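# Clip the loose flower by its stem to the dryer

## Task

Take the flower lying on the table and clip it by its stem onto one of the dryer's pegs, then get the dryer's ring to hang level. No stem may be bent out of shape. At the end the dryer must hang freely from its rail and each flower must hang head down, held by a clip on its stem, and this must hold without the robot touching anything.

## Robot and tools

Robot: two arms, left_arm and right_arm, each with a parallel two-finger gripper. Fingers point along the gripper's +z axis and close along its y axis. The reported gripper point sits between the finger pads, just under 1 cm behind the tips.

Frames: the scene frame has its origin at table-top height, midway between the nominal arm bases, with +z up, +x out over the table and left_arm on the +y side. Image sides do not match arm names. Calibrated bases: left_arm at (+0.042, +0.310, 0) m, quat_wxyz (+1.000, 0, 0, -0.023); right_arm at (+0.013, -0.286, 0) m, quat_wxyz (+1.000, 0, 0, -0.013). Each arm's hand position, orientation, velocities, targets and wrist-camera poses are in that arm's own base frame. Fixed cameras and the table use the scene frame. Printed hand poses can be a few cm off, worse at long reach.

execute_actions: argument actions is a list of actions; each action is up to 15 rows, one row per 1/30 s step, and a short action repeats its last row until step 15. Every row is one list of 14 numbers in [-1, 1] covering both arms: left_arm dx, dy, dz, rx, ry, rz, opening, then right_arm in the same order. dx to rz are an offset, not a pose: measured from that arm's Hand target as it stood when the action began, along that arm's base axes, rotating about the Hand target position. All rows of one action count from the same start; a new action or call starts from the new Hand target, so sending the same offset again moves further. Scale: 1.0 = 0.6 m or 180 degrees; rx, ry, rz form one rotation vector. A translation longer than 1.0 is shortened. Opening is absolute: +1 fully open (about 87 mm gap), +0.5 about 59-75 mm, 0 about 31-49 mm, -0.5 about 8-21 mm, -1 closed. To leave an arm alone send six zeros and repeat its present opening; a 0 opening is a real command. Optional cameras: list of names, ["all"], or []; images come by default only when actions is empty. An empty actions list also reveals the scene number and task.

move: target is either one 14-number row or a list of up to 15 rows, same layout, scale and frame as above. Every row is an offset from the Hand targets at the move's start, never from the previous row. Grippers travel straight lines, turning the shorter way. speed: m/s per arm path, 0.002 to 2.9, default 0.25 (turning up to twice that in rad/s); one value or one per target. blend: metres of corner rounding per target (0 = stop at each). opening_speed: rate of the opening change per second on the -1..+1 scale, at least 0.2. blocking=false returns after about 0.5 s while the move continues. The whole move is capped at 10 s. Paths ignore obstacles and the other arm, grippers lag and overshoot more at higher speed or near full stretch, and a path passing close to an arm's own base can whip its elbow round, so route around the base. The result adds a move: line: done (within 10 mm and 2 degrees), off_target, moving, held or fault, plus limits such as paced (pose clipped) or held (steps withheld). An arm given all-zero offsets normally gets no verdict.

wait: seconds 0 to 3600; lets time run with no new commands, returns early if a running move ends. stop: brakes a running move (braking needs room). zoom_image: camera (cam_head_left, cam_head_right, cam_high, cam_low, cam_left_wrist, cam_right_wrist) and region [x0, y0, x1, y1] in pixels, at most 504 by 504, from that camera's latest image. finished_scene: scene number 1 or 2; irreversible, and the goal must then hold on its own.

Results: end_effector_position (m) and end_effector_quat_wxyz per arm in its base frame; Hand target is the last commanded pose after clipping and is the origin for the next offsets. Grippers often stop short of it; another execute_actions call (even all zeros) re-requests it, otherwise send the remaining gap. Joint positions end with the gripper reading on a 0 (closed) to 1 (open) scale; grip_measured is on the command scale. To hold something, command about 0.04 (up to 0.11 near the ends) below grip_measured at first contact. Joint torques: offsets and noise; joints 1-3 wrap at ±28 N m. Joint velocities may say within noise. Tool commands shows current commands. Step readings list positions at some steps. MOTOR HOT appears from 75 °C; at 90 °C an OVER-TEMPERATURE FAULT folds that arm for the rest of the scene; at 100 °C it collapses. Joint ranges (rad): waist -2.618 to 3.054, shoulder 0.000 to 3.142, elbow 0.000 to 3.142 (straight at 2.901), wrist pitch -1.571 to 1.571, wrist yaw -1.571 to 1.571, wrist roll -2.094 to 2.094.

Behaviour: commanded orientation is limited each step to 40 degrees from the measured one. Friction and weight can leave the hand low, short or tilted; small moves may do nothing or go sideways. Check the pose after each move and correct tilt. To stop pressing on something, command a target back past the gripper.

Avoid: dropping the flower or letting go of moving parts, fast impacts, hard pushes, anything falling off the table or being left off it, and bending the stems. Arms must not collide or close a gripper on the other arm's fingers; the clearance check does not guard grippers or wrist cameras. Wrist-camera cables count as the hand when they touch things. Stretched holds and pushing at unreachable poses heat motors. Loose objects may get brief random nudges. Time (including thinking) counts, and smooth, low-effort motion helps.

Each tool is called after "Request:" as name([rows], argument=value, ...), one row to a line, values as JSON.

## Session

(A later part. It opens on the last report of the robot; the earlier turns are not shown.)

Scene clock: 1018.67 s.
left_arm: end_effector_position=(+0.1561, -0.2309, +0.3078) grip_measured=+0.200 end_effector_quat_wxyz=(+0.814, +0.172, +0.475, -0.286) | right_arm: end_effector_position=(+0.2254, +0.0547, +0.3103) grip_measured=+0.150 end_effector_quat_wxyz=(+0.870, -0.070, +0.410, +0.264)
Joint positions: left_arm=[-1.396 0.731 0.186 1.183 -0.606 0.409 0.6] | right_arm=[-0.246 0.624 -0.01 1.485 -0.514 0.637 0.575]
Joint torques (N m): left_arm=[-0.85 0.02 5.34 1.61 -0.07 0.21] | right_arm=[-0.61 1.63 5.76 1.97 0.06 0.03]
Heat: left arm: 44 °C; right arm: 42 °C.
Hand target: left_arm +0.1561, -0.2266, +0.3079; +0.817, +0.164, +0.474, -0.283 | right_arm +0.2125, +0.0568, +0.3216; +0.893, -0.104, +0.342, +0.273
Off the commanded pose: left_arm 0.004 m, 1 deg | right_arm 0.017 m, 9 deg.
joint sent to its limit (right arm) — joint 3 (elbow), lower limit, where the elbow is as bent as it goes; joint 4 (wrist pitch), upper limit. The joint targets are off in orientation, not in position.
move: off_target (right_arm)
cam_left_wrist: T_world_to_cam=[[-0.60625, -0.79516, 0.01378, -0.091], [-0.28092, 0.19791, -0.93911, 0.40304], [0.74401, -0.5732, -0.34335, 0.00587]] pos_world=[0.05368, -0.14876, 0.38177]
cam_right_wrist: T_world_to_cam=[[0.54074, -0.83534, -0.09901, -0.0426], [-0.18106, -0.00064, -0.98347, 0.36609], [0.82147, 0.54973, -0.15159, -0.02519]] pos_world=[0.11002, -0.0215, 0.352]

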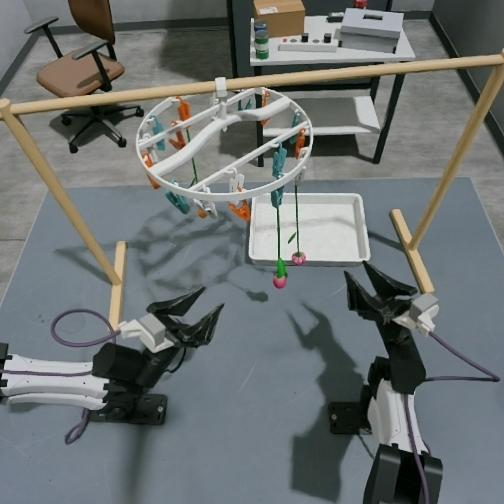

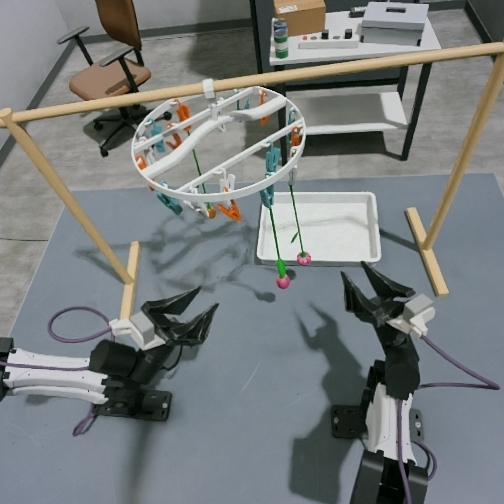

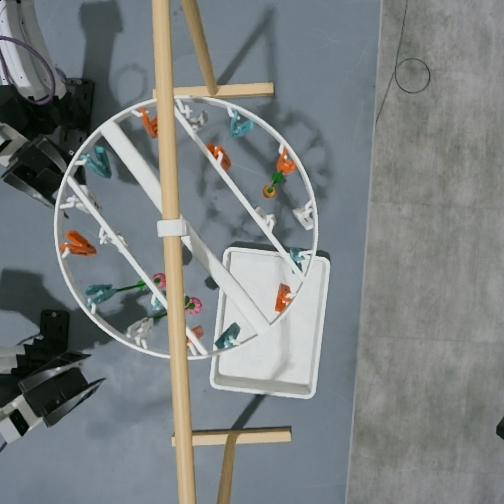

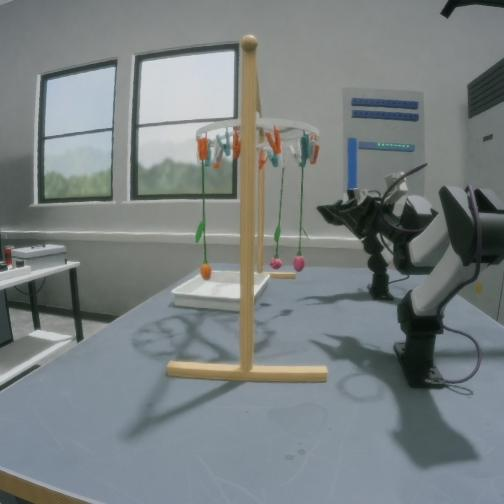

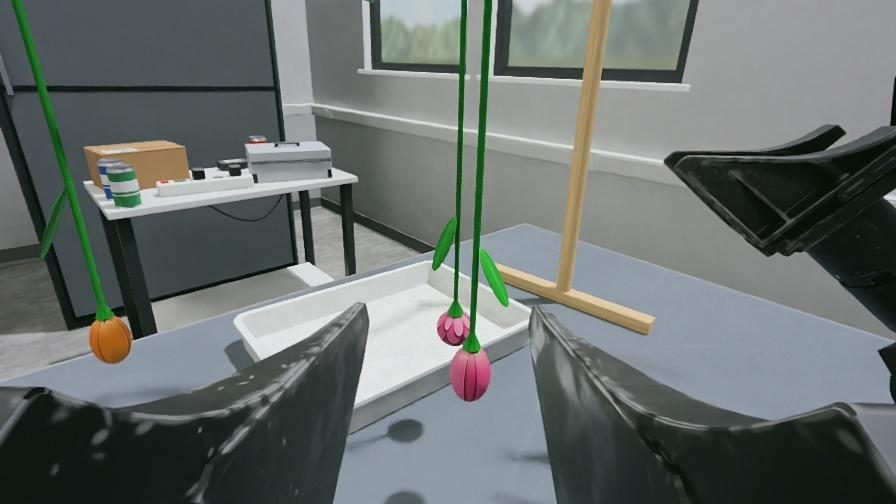

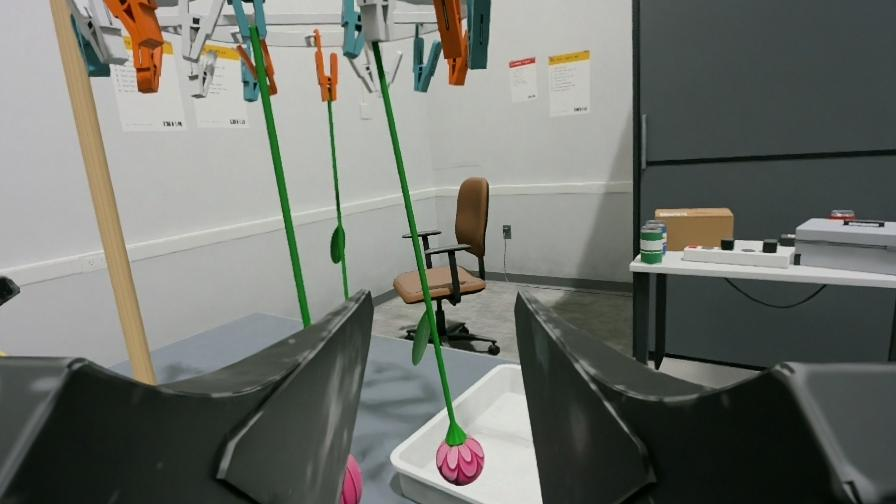

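Request:
zoom_image(camera="cam_low", region=[190, 105, 260, 175])

Request:
zoom_image(camera="cam_low", region=[255, 105, 325, 175])

Request:
zoom_image(camera="cam_head_left", region=[130, 70, 330, 270])

Scaled by 7.200 from the camera's image (finer frame: 720x720).

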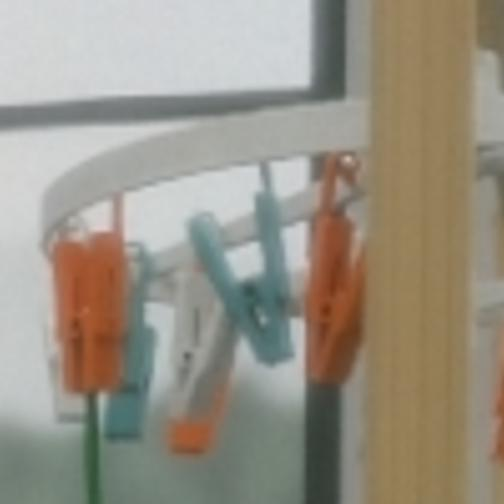

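Scaled by 7.200 from the camera's image (finer frame: 720x720).

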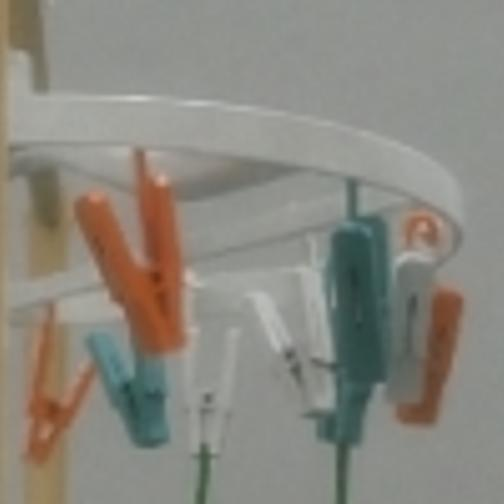

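Scaled by 2.520 from the camera's image (finer frame: 720x720).

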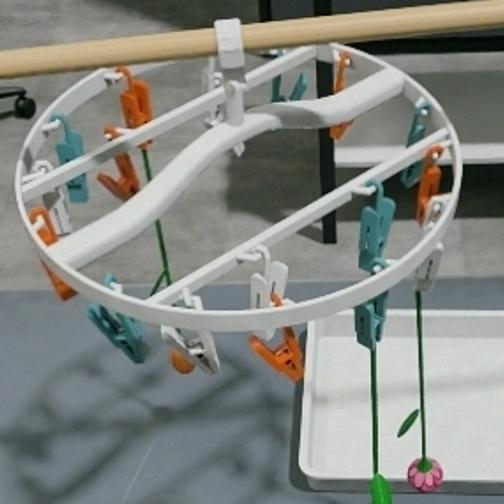

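Request:
wait(seconds=1, cameras=["cam_low", "cam_head_left", "cam_head_right"])

Request:
zoom_image(camera="cam_low", region=[190, 105, 330, 175])

Request:
zoom_image(camera="cam_low", region=[220, 40, 280, 100])

Request:
zoom_image(camera="cam_low", region=[220, 310, 280, 370])

Scene clock: 1030.83 s.
left_arm: end_effector_position=(+0.1561, -0.2309, +0.3078) grip_measured=+0.200 end_effector_quat_wxyz=(+0.814, +0.172, +0.475, -0.286) | right_arm: end_effector_position=(+0.2254, +0.0548, +0.3102) grip_measured=+0.150 end_effector_quat_wxyz=(+0.870, -0.070, +0.410, +0.264)
Joint positions: left_arm=[-1.396 0.731 0.186 1.183 -0.606 0.409 0.6] | right_arm=[-0.246 0.624 -0.01 1.485 -0.515 0.638 0.575]
Joint torques (N m): left_arm=[-0.87 0.03 5.34 1.61 -0.07 0.21] | right_arm=[-0.54 1.61 5.74 1.96 0.07 0.02]
Heat: left arm: 42 °C; right arm: 42 °C.
Hand target: left_arm +0.1560, -0.2266, +0.3079; +0.817, +0.164, +0.474, -0.283 | right_arm +0.2125, +0.0568, +0.3216; +0.893, -0.105, +0.342, +0.272
Tool commands: left_gripper/opening=+0.2 right_gripper/opening=+0.15
Off the commanded pose: left_arm 0.004 m, 1 deg | right_arm 0.017 m, 9 deg.
wait: 1.00 s; at rest from the start
Images, in order (width x height): cam_head_left 504x504, cam_head_right 504x504, cam_low 504x504.

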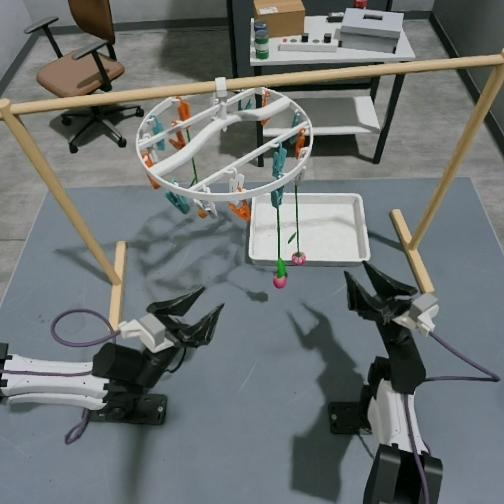

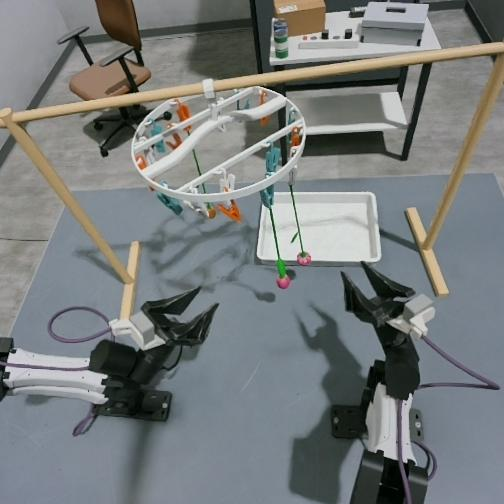

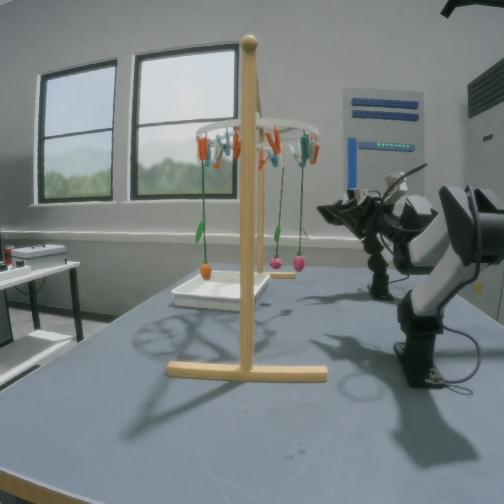

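Scaled by 3.600 from the camera's image (finer frame: 720x720).

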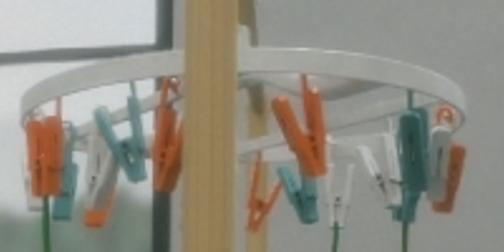

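Scaled by 8.400 from the camera's image (finer frame: 720x720).

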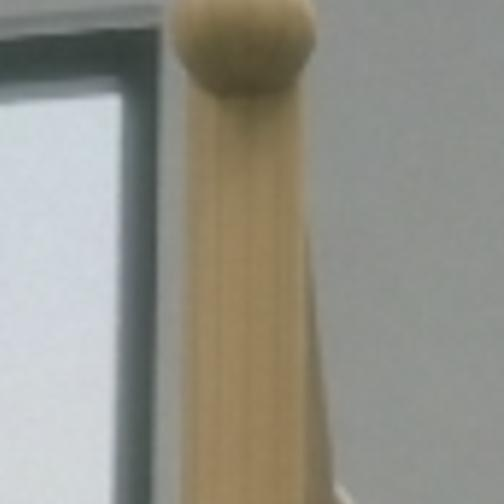

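Scaled by 8.400 from the camera's image (finer frame: 720x720).

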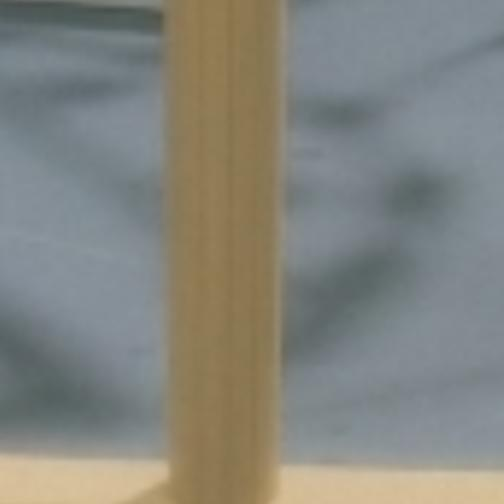

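Request:
zoom_image(camera="cam_head_left", region=[180, 70, 280, 130])

Request:
zoom_image(camera="cam_head_left", region=[170, 155, 270, 225])

Request:
zoom_image(camera="cam_head_left", region=[125, 100, 185, 200])

Request:
zoom_image(camera="cam_head_left", region=[265, 85, 325, 185])

Scaled by 5.040 from the camera's image (finer frame: 720x720).

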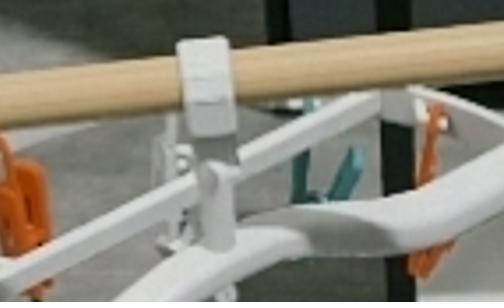

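Scaled by 5.040 from the camera's image (finer frame: 720x720).

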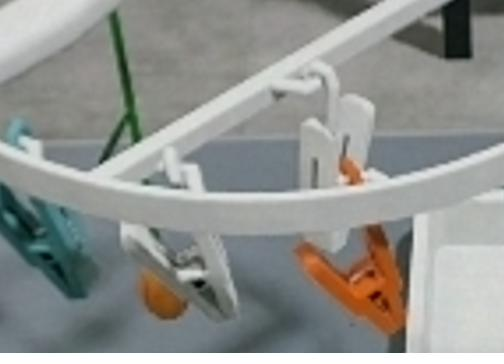

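Scaled by 5.040 from the camera's image (finer frame: 720x720).

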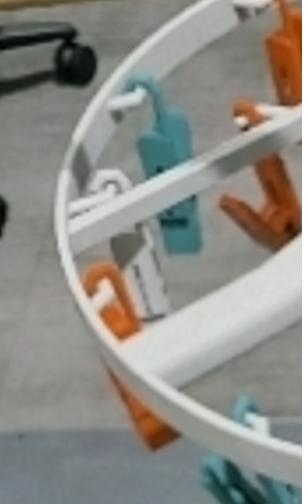

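Scaled by 5.040 from the camera's image (finer frame: 720x720).

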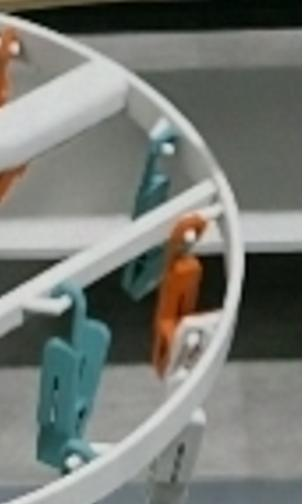

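Request:
zoom_image(camera="cam_low", region=[250, 112, 290, 152])

Request:
zoom_image(camera="cam_low", region=[192, 120, 232, 160])

Request:
zoom_image(camera="cam_low", region=[285, 120, 325, 160])

Request:
zoom_image(camera="cam_head_right", region=[120, 70, 320, 220])

Scaled by 12.600 from the camera's image (finer frame: 720x720).

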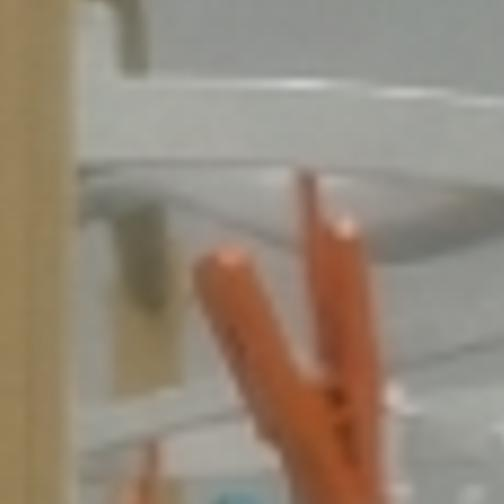

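Scaled by 12.600 from the camera's image (finer frame: 720x720).

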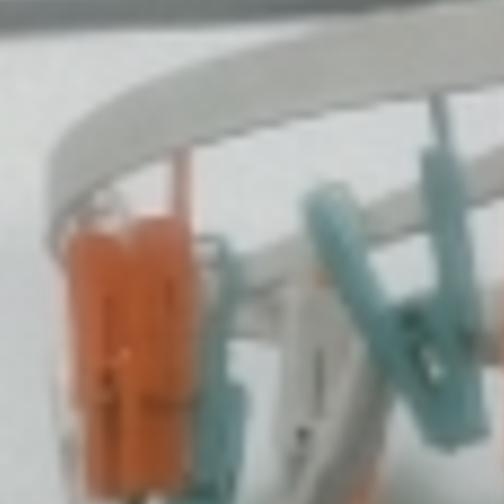

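Scaled by 12.600 from the camera's image (finer frame: 720x720).

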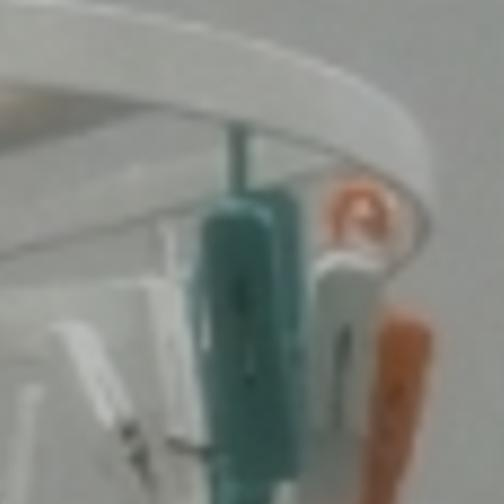

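Scaled by 2.520 from the camera's image (finer frame: 720x720).

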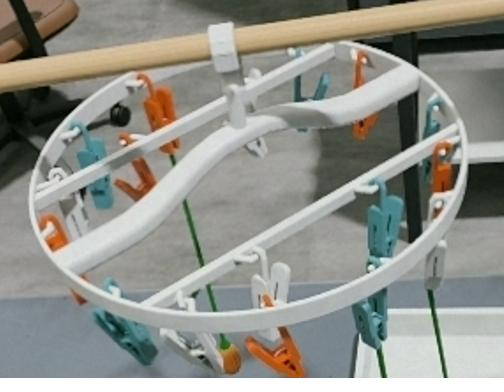

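Request:
move([
  [0, 0, 0.18, 0, 0, 0, 0.2, 0, 0, 0.2, 0, 0, 0, 0.15],
], speed=0.2, cameras=["cam_left_wrist", "cam_right_wrist", "cam_low"])

Request:
zoom_image(camera="cam_right_wrist", region=[0, 0, 448, 300])

Request:
zoom_image(camera="cam_right_wrist", region=[448, 0, 896, 300])

Request:
zoom_image(camera="cam_left_wrist", region=[0, 0, 448, 300])

Request:
zoom_image(camera="cam_left_wrist", region=[448, 0, 896, 300])

Scene clock: 1069.53 s.
left_arm: end_effector_position=(+0.1551, -0.2298, +0.4035) grip_measured=+0.200 end_effector_quat_wxyz=(+0.815, +0.179, +0.476, -0.278) | right_arm: end_effector_position=(+0.2127, +0.0555, +0.4362) grip_measured=+0.150 end_effector_quat_wxyz=(+0.893, -0.101, +0.344, +0.271)
Joint positions: left_arm=[-1.407 0.667 0.565 0.734 -0.616 0.431 0.6] | right_arm=[-0.286 0.605 0.389 1.258 -0.535 0.726 0.575]
Joint torques (N m): left_arm=[0.02 1.26 9.11 1.39 0.03 0.02] | right_arm=[0.24 2.54 8.46 0.71 0.12 0.04]
Heat: left arm: 40 °C; right arm: 43 °C.
Hand target: left_arm +0.1561, -0.2267, +0.4158; +0.817, +0.164, +0.474, -0.283 | right_arm +0.2124, +0.0567, +0.4417; +0.893, -0.105, +0.342, +0.272
Off the commanded pose: left_arm 0.013 m, 2 deg | right_arm 0.006 m, 1 deg.
move: off_target (left_arm)
cam_left_wrist: T_world_to_cam=[[-0.60032, -0.79975, -0.00495, -0.08644], [-0.27774, 0.21427, -0.93646, 0.4946], [0.74999, -0.5608, -0.35075, 0.04496]] pos_world=[0.05175, -0.1499, 0.47852]
cam_right_wrist: T_world_to_cam=[[0.57686, -0.81681, -0.0068, -0.0716], [-0.0334, -0.01527, -0.99933, 0.46401], [0.81616, 0.5767, -0.03609, -0.04689]] pos_world=[0.09507, -0.02436, 0.46152]
Images, in order (width x height): cam_low 504x504, cam_left_wrist 896x504, cam_right_wrist 896x504.

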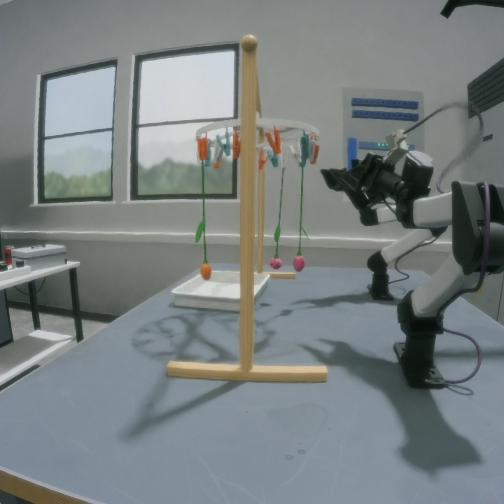

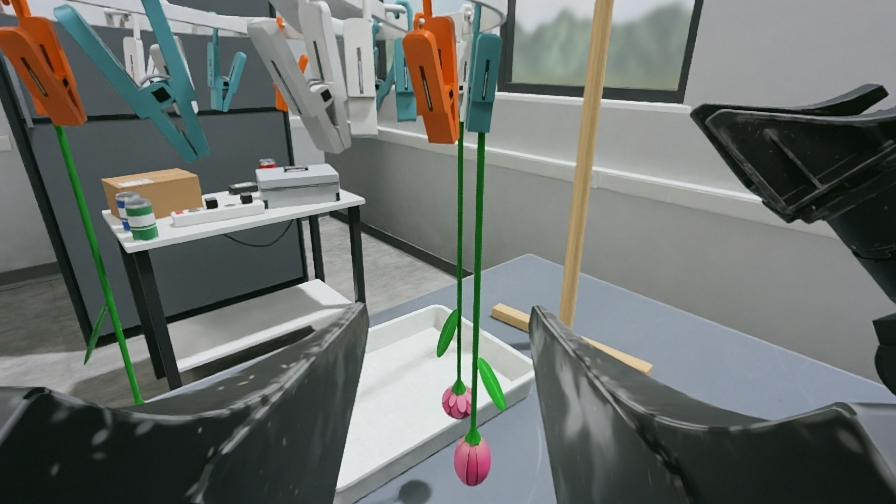

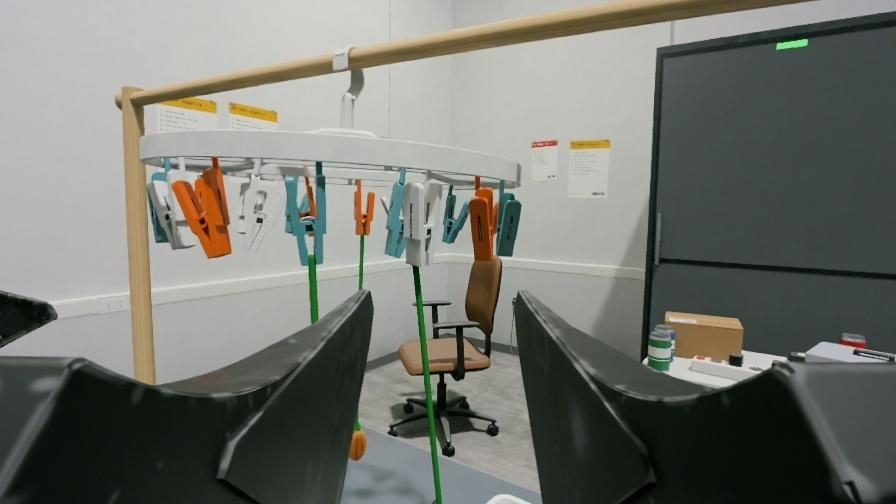

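Scaled by 1.125 from the camera's image (finer frame: 1280x720).

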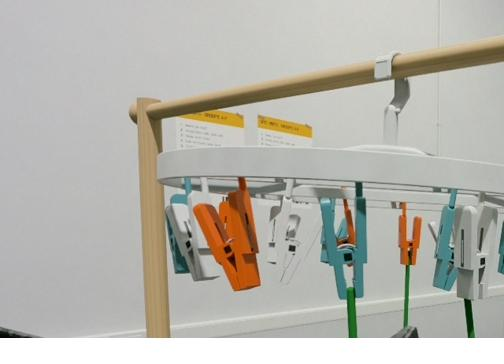

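Scaled by 1.125 from the camera's image (finer frame: 1280x720).

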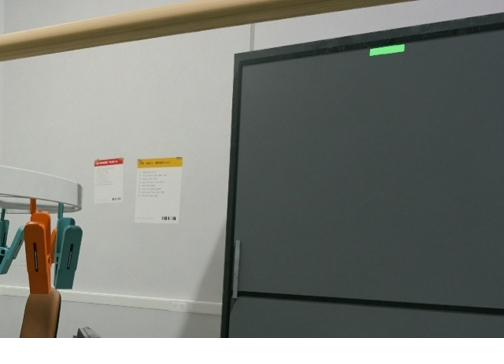

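Scaled by 1.125 from the camera's image (finer frame: 1280x720).

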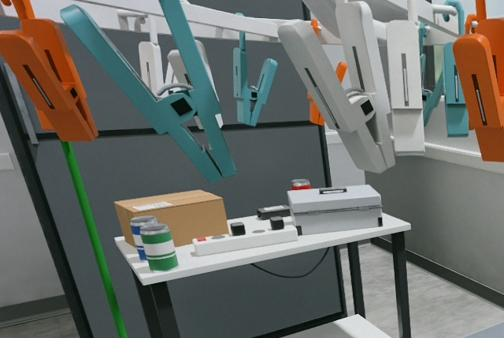

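Scaled by 1.125 from the camera's image (finer frame: 1280x720).

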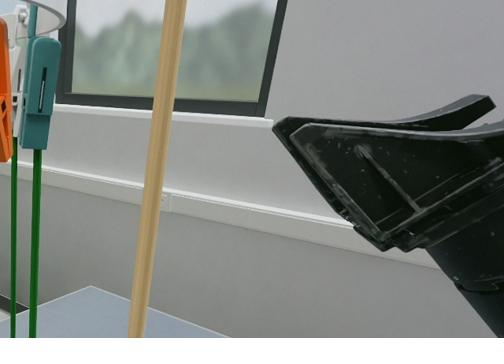

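Request:
zoom_image(camera="cam_right_wrist", region=[120, 120, 180, 170])

Request:
zoom_image(camera="cam_right_wrist", region=[480, 150, 540, 200])

Request:
zoom_image(camera="cam_right_wrist", region=[110, 80, 170, 380])

Request:
zoom_image(camera="cam_right_wrist", region=[420, 0, 480, 140])

Request:
zoom_image(camera="cam_right_wrist", region=[620, 40, 690, 340])

Scaled by 8.400 from the camera's image (finer frame: 1280x720).

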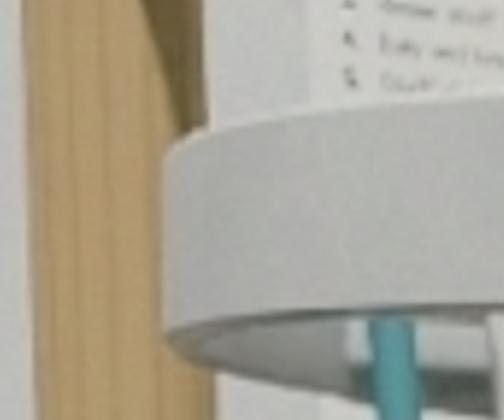

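Scaled by 8.400 from the camera's image (finer frame: 1280x720).

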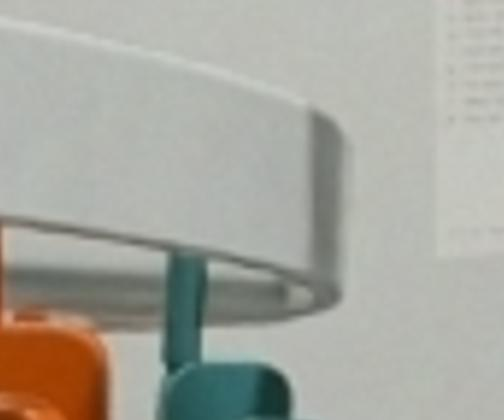

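Scaled by 1.680 from the camera's image (finer frame: 1280x720).

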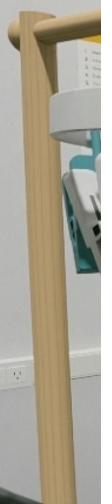

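Scaled by 3.600 from the camera's image (finer frame: 1280x720).

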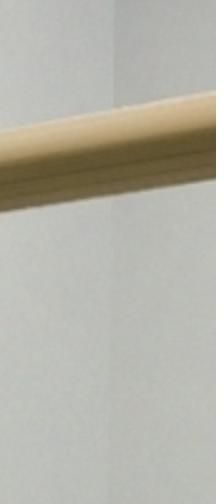

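Scaled by 1.680 from the camera's image (finer frame: 1280x720).

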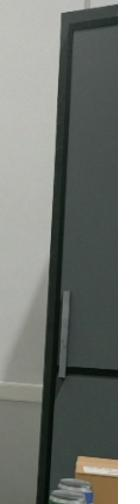

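Request:
move([
  [0.015, -0.189, -0.076, 0, 0, 0.195, 0.1, 0.146, 0.0355, -0.045, 0, 0, 0.144, 0.15],
], speed=0.2, cameras=["cam_left_wrist", "cam_right_wrist", "cam_head_left"])

Scene clock: 1134.00 s.
left_arm: end_effector_position=(+0.1674, -0.3451, +0.3551) grip_measured=+0.100 end_effector_quat_wxyz=(+0.810, +0.150, +0.564, -0.046) | right_arm: end_effector_position=(+0.3122, +0.0724, +0.3959) grip_measured=+0.150 end_effector_quat_wxyz=(+0.787, -0.096, +0.441, +0.420)
Joint positions: left_arm=[-1.59 1.551 0.924 1.478 -1.135 1.005 0.55] | right_arm=[-0.22 1.164 0.564 1.484 -0.699 0.941 0.575]
Joint torques (N m): left_arm=[-0.88 -4.42 8.69 1.95 0.17 0.16] | right_arm=[0.68 -1.63 8.72 1.91 0.12 0.01]
Heat: left arm: 46 °C; right arm: 39 °C.
Hand target: left_arm +0.1651, -0.3400, +0.3702; +0.865, +0.013, +0.502, -0.023 | right_arm +0.3000, +0.0780, +0.4147; +0.809, -0.179, +0.310, +0.466
Off the commanded pose: left_arm 0.016 m, 19 deg | right_arm 0.023 m, 19 deg.
joint sent to its limit (left arm) — joint 4 (wrist pitch), upper limit. The joint targets are off in orientation, not in position.
joint sent to its limit (right arm) — joint 4 (wrist pitch), upper limit. The joint targets are off in orientation, not in position.
move: off_target (left_arm, right_arm)
cam_left_wrist: T_world_to_cam=[[-0.21421, -0.96113, -0.1742, -0.23168], [-0.45802, 0.25635, -0.85118, 0.49173], [0.86275, -0.10254, -0.49512, 0.14459]] pos_world=[0.05085, -0.3339, 0.44978]
cam_right_wrist: T_world_to_cam=[[0.76317, -0.60594, -0.22451, -0.10267], [-0.30453, -0.03083, -0.952, 0.49439], [0.56993, 0.79491, -0.20806, -0.0101]] pos_world=[0.23467, -0.03894, 0.4455]
Images, in order (width x height): cam_head_left 504x504, cam_left_wrist 896x504, cam_right_wrist 896x504.

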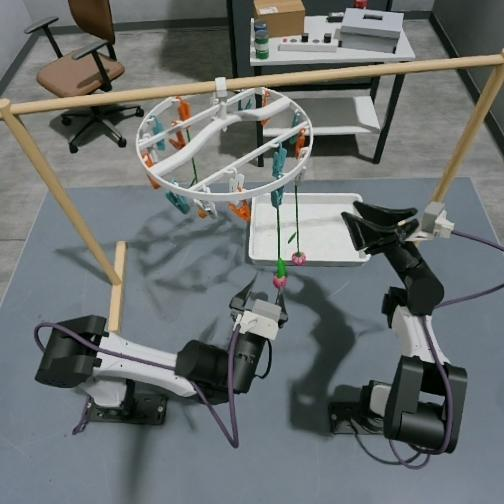

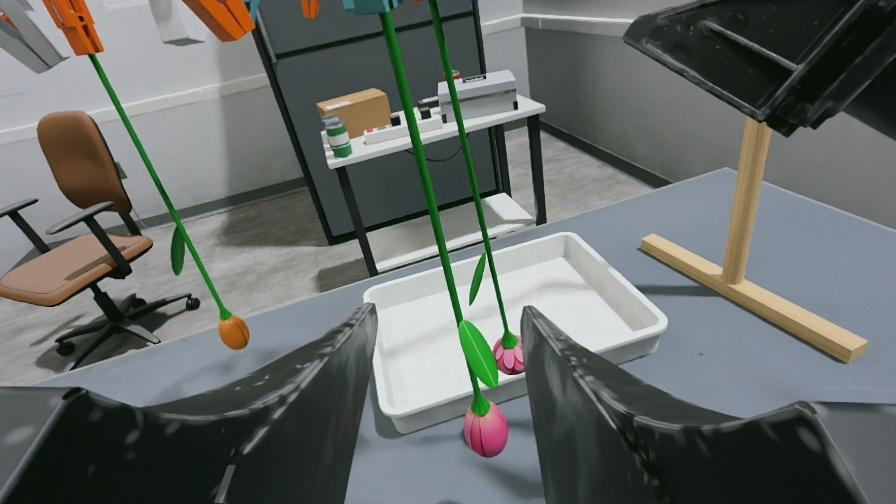

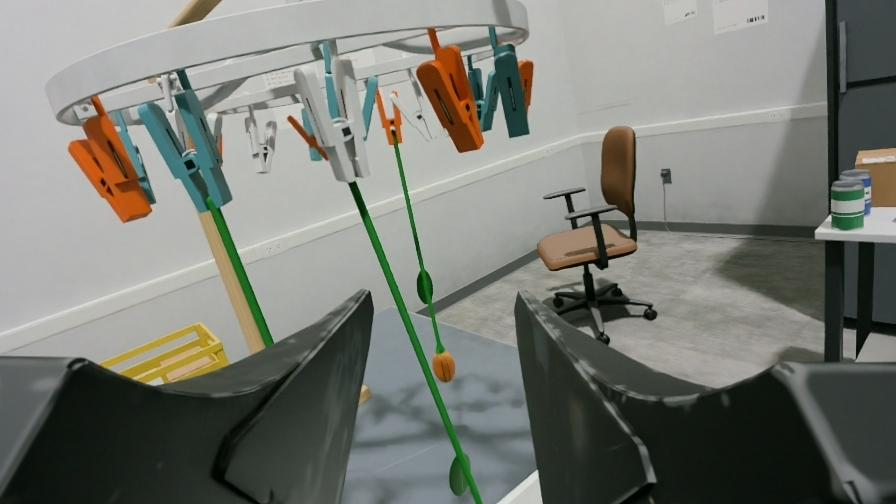

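Request:
move([
  [0, 0, 0, 0, 0, 0, 0.1, 0.045, 0.073, 0.072, 0, 0, 0, 0.15],
], speed=0.15, cameras=["cam_right_wrist"])

Scene clock: 1136.97 s.
left_arm: end_effector_position=(+0.1675, -0.3450, +0.3550) grip_measured=+0.100 end_effector_quat_wxyz=(+0.810, +0.150, +0.565, -0.046) | right_arm: end_effector_position=(+0.3387, +0.1210, +0.4380) grip_measured=+0.150 end_effector_quat_wxyz=(+0.783, -0.141, +0.394, +0.460)
Joint positions: left_arm=[-1.59 1.551 0.924 1.478 -1.135 1.005 0.55] | right_arm=[-0.028 1.333 0.792 1.484 -0.641 0.875 0.575]
Joint torques (N m): left_arm=[-0.87 -4.45 8.7 1.95 0.17 0.16] | right_arm=[0.59 -2.88 8.75 1.81 0.29 -0.15]
Heat: left arm: 46 °C; right arm: 39 °C.
Hand target: left_arm +0.1651, -0.3400, +0.3703; +0.865, +0.013, +0.502, -0.023 | right_arm +0.3270, +0.1219, +0.4578; +0.809, -0.179, +0.310, +0.466
Off the commanded pose: left_arm 0.016 m, 19 deg | right_arm 0.023 m, 11 deg.
joint sent to its limit (left arm) — joint 4 (wrist pitch), upper limit. The joint targets are off in orientation, not in position.
joint sent to its limit (right arm) — joint 4 (wrist pitch), upper limit. The joint targets are off in orientation, not in position.
move: off_target (right_arm)
cam_right_wrist: T_world_to_cam=[[0.84625, -0.51271, -0.14487, -0.15832], [-0.20208, -0.05729, -0.97769, 0.52369], [0.49298, 0.85665, -0.15209, -0.06097]] pos_world=[0.26986, 0.00106, 0.4798]

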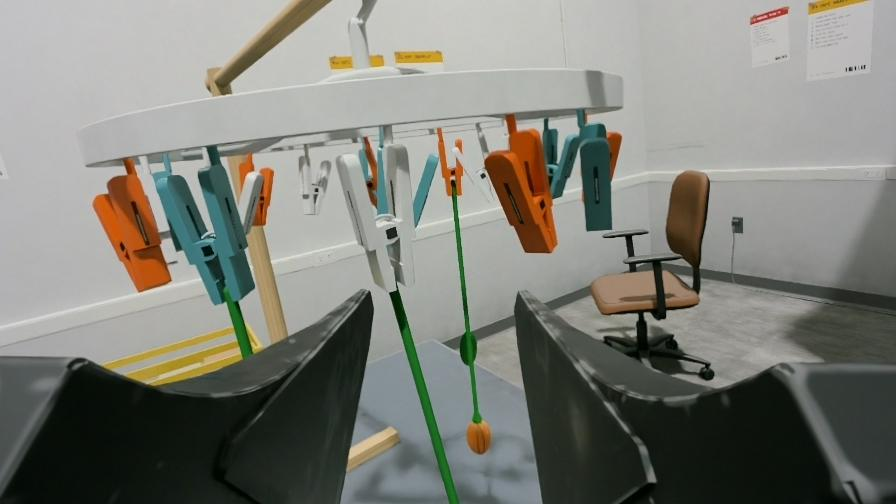

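Request:
move([
  [0, 0, 0, 0, 0, 0, 0.1, -0.03, 0.027, 0.02, 0, 0, 0, 0.2],
  [0, 0, 0, 0, 0, 0, 0.1, -0.005, 0.062, 0.065, 0, 0, 0, 0.2],
], speed=0.1, blend=[0.01, 0], cameras=["cam_right_wrist"])

Scene clock: 1142.57 s.
left_arm: end_effector_position=(+0.1675, -0.3450, +0.3550) grip_measured=+0.100 end_effector_quat_wxyz=(+0.810, +0.150, +0.565, -0.046) | right_arm: end_effector_position=(+0.3257, +0.1587, +0.4880) grip_measured=+0.200 end_effector_quat_wxyz=(+0.801, -0.175, +0.325, +0.471)
Joint positions: left_arm=[-1.59 1.551 0.924 1.478 -1.135 1.005 0.55] | right_arm=[0.116 1.363 0.936 1.473 -0.572 0.788 0.6]
Joint torques (N m): left_arm=[-0.87 -4.46 8.7 1.95 0.17 0.16] | right_arm=[0.55 -3.18 8.62 0.88 0.29 -0.15]
Heat: left arm: 46 °C; right arm: 39 °C.
Hand target: left_arm +0.1651, -0.3400, +0.3703; +0.865, +0.013, +0.502, -0.023 | right_arm +0.3241, +0.1591, +0.4968; +0.809, -0.179, +0.310, +0.466
Off the commanded pose: left_arm 0.016 m, 19 deg | right_arm 0.009 m, 2 deg.
joint sent to its limit (left arm) — joint 4 (wrist pitch), upper limit. The joint targets are off in orientation, not in position.
move: done
cam_right_wrist: T_world_to_cam=[[0.88225, -0.47002, -0.02679, -0.19687], [-0.05068, -0.03824, -0.99798, 0.5298], [0.46805, 0.88183, -0.05756, -0.12122]] pos_world=[0.25727, 0.03462, 0.51648]

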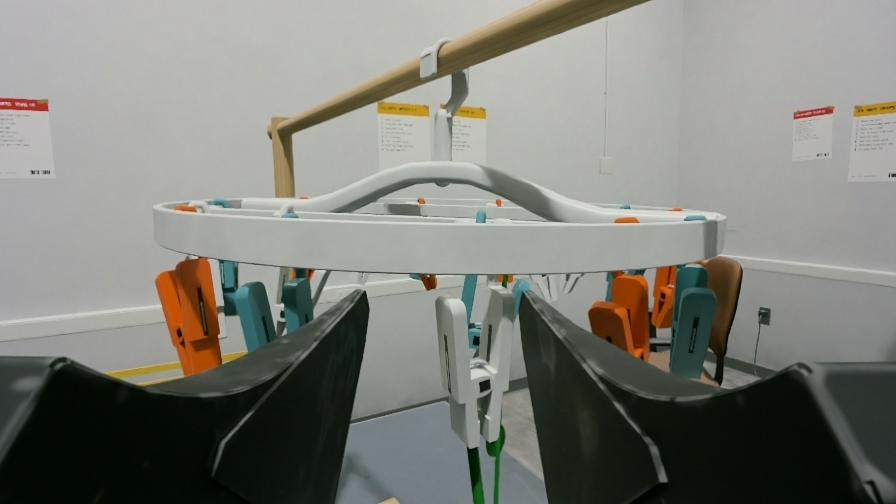

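Request:
move([
  [0, 0, 0, 0, 0, 0, 0.1, 0.011, -0.006, 0, 0, 0, 0, 0.2],
  [0, 0, 0, 0, 0, 0, 0.1, 0.041, 0.046, -0.007, 0, 0, 0, 0.2],
], speed=0.08, blend=[0.005, 0], cameras=["cam_right_wrist"])

Scene clock: 1146.77 s.
left_arm: end_effector_position=(+0.1675, -0.3450, +0.3550) grip_measured=+0.100 end_effector_quat_wxyz=(+0.810, +0.150, +0.565, -0.046) | right_arm: end_effector_position=(+0.3499, +0.1863, +0.4834) grip_measured=+0.200 end_effector_quat_wxyz=(+0.801, -0.176, +0.325, +0.471)
Joint positions: left_arm=[-1.59 1.551 0.924 1.478 -1.135 1.005 0.55] | right_arm=[0.204 1.467 1.012 1.456 -0.529 0.701 0.6]
Joint torques (N m): left_arm=[-0.87 -4.45 8.69 1.95 0.17 0.16] | right_arm=[0.55 -4.21 8.79 0.95 0.26 -0.14]
Heat: left arm: 46 °C; right arm: 39 °C.
Hand target: left_arm +0.1651, -0.3400, +0.3703; +0.865, +0.013, +0.502, -0.023 | right_arm +0.3487, +0.1866, +0.4926; +0.809, -0.179, +0.310, +0.466
Off the commanded pose: left_arm 0.016 m, 19 deg | right_arm 0.009 m, 2 deg.
joint sent to its limit (left arm) — joint 4 (wrist pitch), upper limit. The joint targets are off in orientation, not in position.
move: done; blend cut to 0.0038 m at target 1
cam_right_wrist: T_world_to_cam=[[0.88281, -0.46907, -0.02473, -0.20668], [-0.04936, -0.04029, -0.99797, 0.52734], [0.46712, 0.88224, -0.05872, -0.15645]] pos_world=[0.28157, 0.06232, 0.51197]

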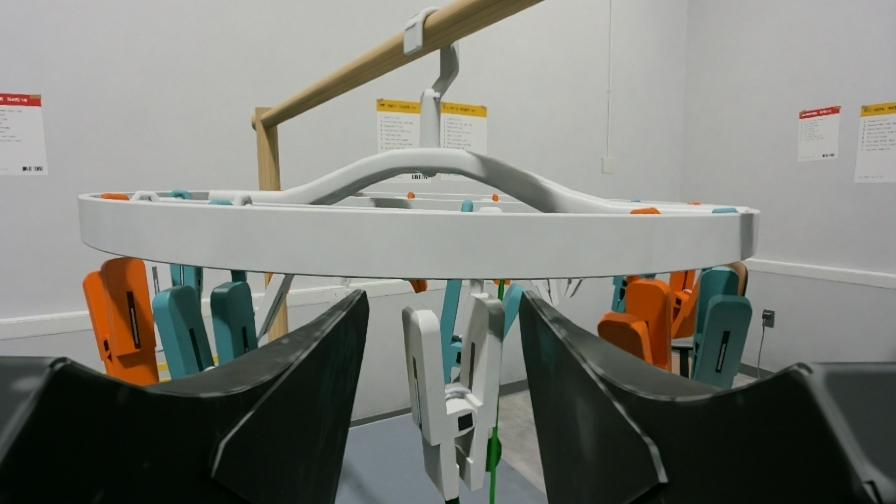

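Request:
move([
  [0, 0, 0, 0, 0, 0, 0.1, 0, 0, -0.015, 0, 0, 0, 0.1],
  [0, 0, 0, 0, 0, 0, 0.1, -0.034, 0.02, -0.015, 0, 0, 0, 0.1],
  [0, 0, 0, 0, 0, 0, 0.1, -0.067, 0.043, -0.015, 0, 0, 0, 0.1],
], speed=0.07, blend=[0.004, 0.01, 0], cameras=["cam_right_wrist", "cam_left_wrist"])

Scene clock: 1150.37 s.
left_arm: end_effector_position=(+0.1675, -0.3450, +0.3550) grip_measured=+0.100 end_effector_quat_wxyz=(+0.810, +0.150, +0.565, -0.046) | right_arm: end_effector_position=(+0.3135, +0.2140, +0.4792) grip_measured=+0.100 end_effector_quat_wxyz=(+0.804, -0.180, +0.317, +0.470)
Joint positions: left_arm=[-1.59 1.551 0.924 1.478 -1.135 1.005 0.55] | right_arm=[0.339 1.358 0.904 1.413 -0.456 0.573 0.55]
Joint torques (N m): left_arm=[-0.87 -4.46 8.7 1.95 0.17 0.16] | right_arm=[0.54 -5.71 5.87 0.9 0.23 -0.15]
Heat: left arm: 46 °C; right arm: 39 °C.
Hand target: left_arm +0.1651, -0.3400, +0.3703; +0.865, +0.013, +0.502, -0.023 | right_arm +0.3084, +0.2124, +0.4837; +0.809, -0.179, +0.310, +0.466
Off the commanded pose: left_arm 0.016 m, 19 deg | right_arm 0.007 m, 1 deg.
joint sent to its limit (left arm) — joint 4 (wrist pitch), upper limit. The joint targets are off in orientation, not in position.
move: done; blend cut to 0 m at target 1
cam_left_wrist: T_world_to_cam=[[-0.2137, -0.9612, -0.17444, -0.2316], [-0.45855, 0.25637, -0.85089, 0.49167], [0.86259, -0.10185, -0.49555, 0.14494]] pos_world=[0.05095, -0.3339, 0.44978]
cam_right_wrist: T_world_to_cam=[[0.88388, -0.46762, -0.00936, -0.1697], [-0.03073, -0.03808, -0.9988, 0.51653], [0.46671, 0.88311, -0.04803, -0.1693]] pos_world=[0.24488, 0.08982, 0.50619]
Images, in order (width x height): cam_left_wrist 896x504, cam_right_wrist 896x504.

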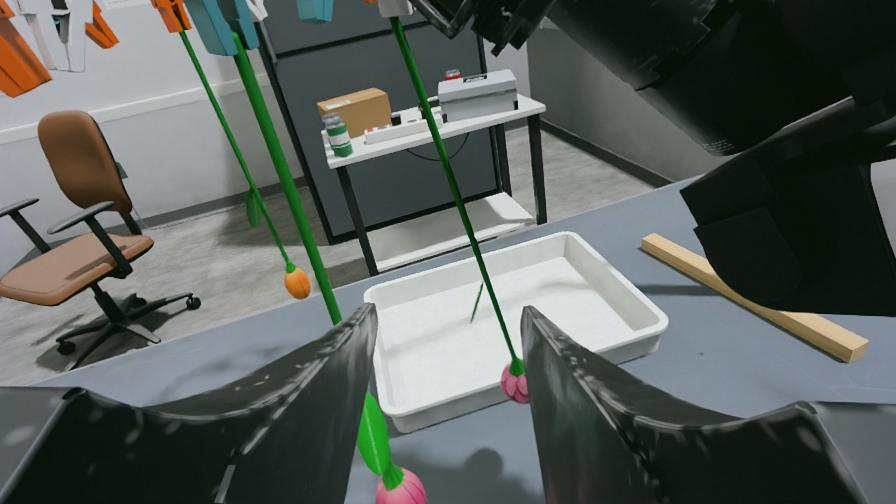

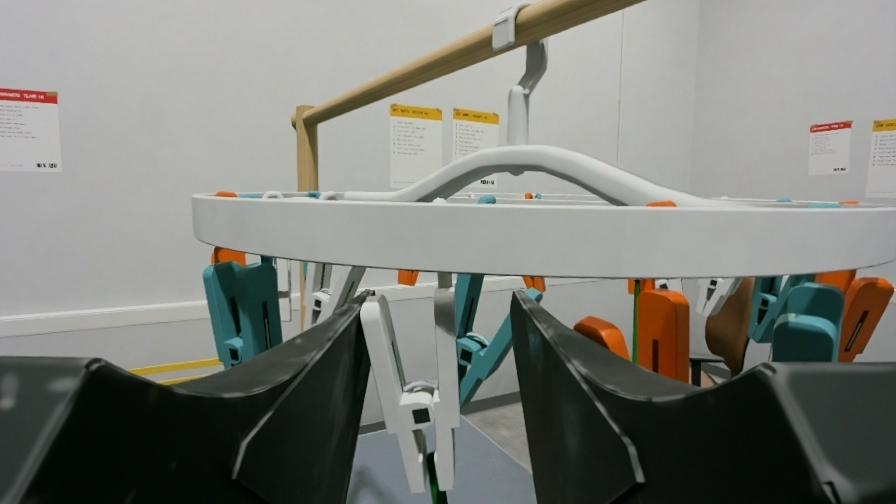

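Request:
move([
  [0.092, 0.003, -0.025, 0, 0, 0.017, -0.1, -0.012, 0.007, -0.009, 0, 0, 0, 0.15],
], speed=0.1, cameras=["cam_right_wrist", "cam_left_wrist", "cam_head_right"])

Scene clock: 1158.57 s.
left_arm: end_effector_position=(+0.2189, -0.3393, +0.3365) grip_measured=-0.100 end_effector_quat_wxyz=(+0.810, +0.115, +0.576, +0.000) | right_arm: end_effector_position=(+0.3082, +0.2185, +0.4721) grip_measured=+0.150 end_effector_quat_wxyz=(+0.803, -0.179, +0.321, +0.470)
Joint positions: left_arm=[-1.439 1.629 0.941 1.479 -1.118 0.936 0.45] | right_arm=[0.364 1.341 0.869 1.412 -0.441 0.548 0.575]
Joint torques (N m): left_arm=[0.65 -4.81 8.62 2.04 0.51 -0.09] | right_arm=[0.7 -5.75 6 1 0.21 -0.14]
Heat: left arm: 46 °C; right arm: 39 °C.
Hand target: left_arm +0.2203, -0.3382, +0.3553; +0.865, -0.001, +0.502, +0.000 | right_arm +0.3012, +0.2166, +0.4783; +0.809, -0.179, +0.310, +0.466
Off the commanded pose: left_arm 0.019 m, 17 deg | right_arm 0.010 m, 1 deg.
joint sent to its limit (left arm) — joint 4 (wrist pitch), upper limit. The joint targets are off in orientation, not in position.
move: off_target (left_arm)
cam_left_wrist: T_world_to_cam=[[-0.10161, -0.98024, -0.16972, -0.25098], [-0.49161, 0.1978, -0.84806, 0.48437], [0.86487, -0.00273, -0.50199, 0.12732]] pos_world=[0.1025, -0.34148, 0.43209]
cam_right_wrist: T_world_to_cam=[[0.88275, -0.4696, -0.01477, -0.15963], [-0.03843, -0.04083, -0.99843, 0.51226], [0.46826, 0.88193, -0.05409, -0.16846]] pos_world=[0.23948, 0.09452, 0.49998]
Images, in order (width x height): cam_head_right 504x504, cam_left_wrist 896x504, cam_right_wrist 896x504.

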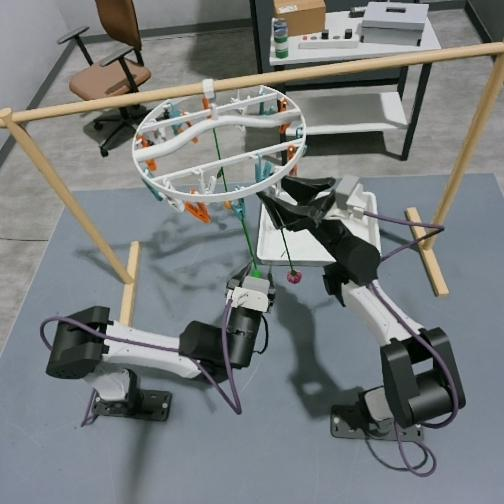

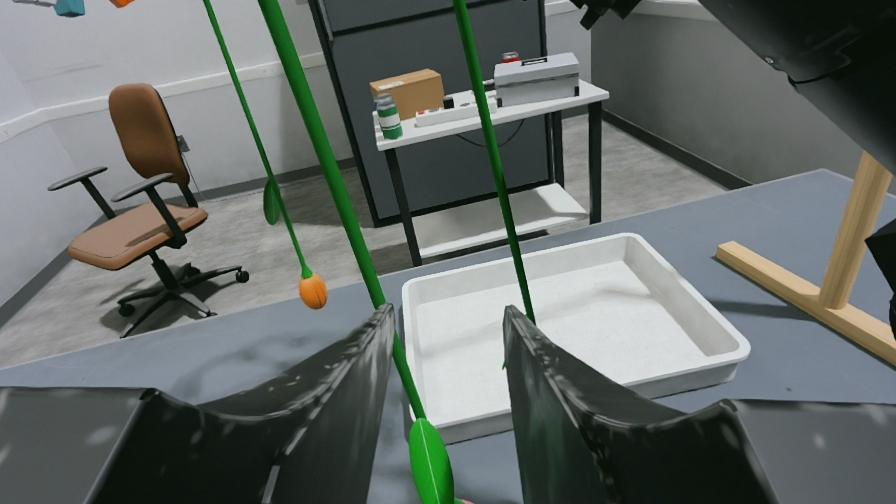

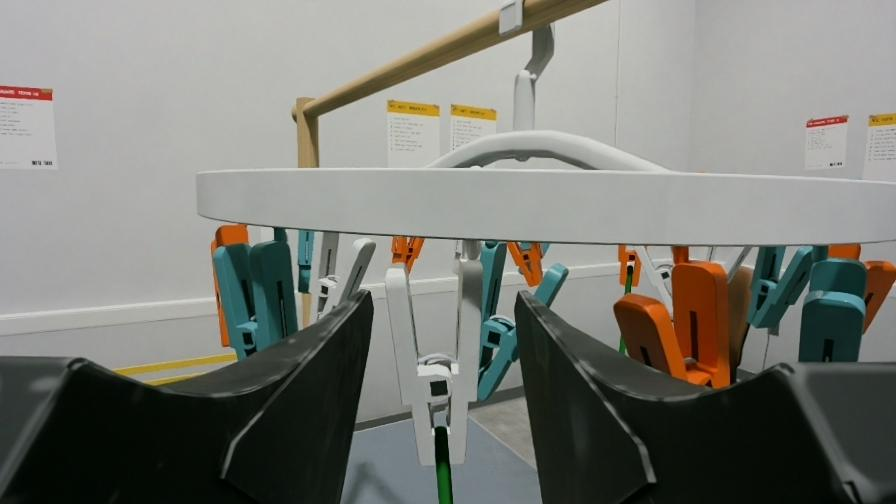

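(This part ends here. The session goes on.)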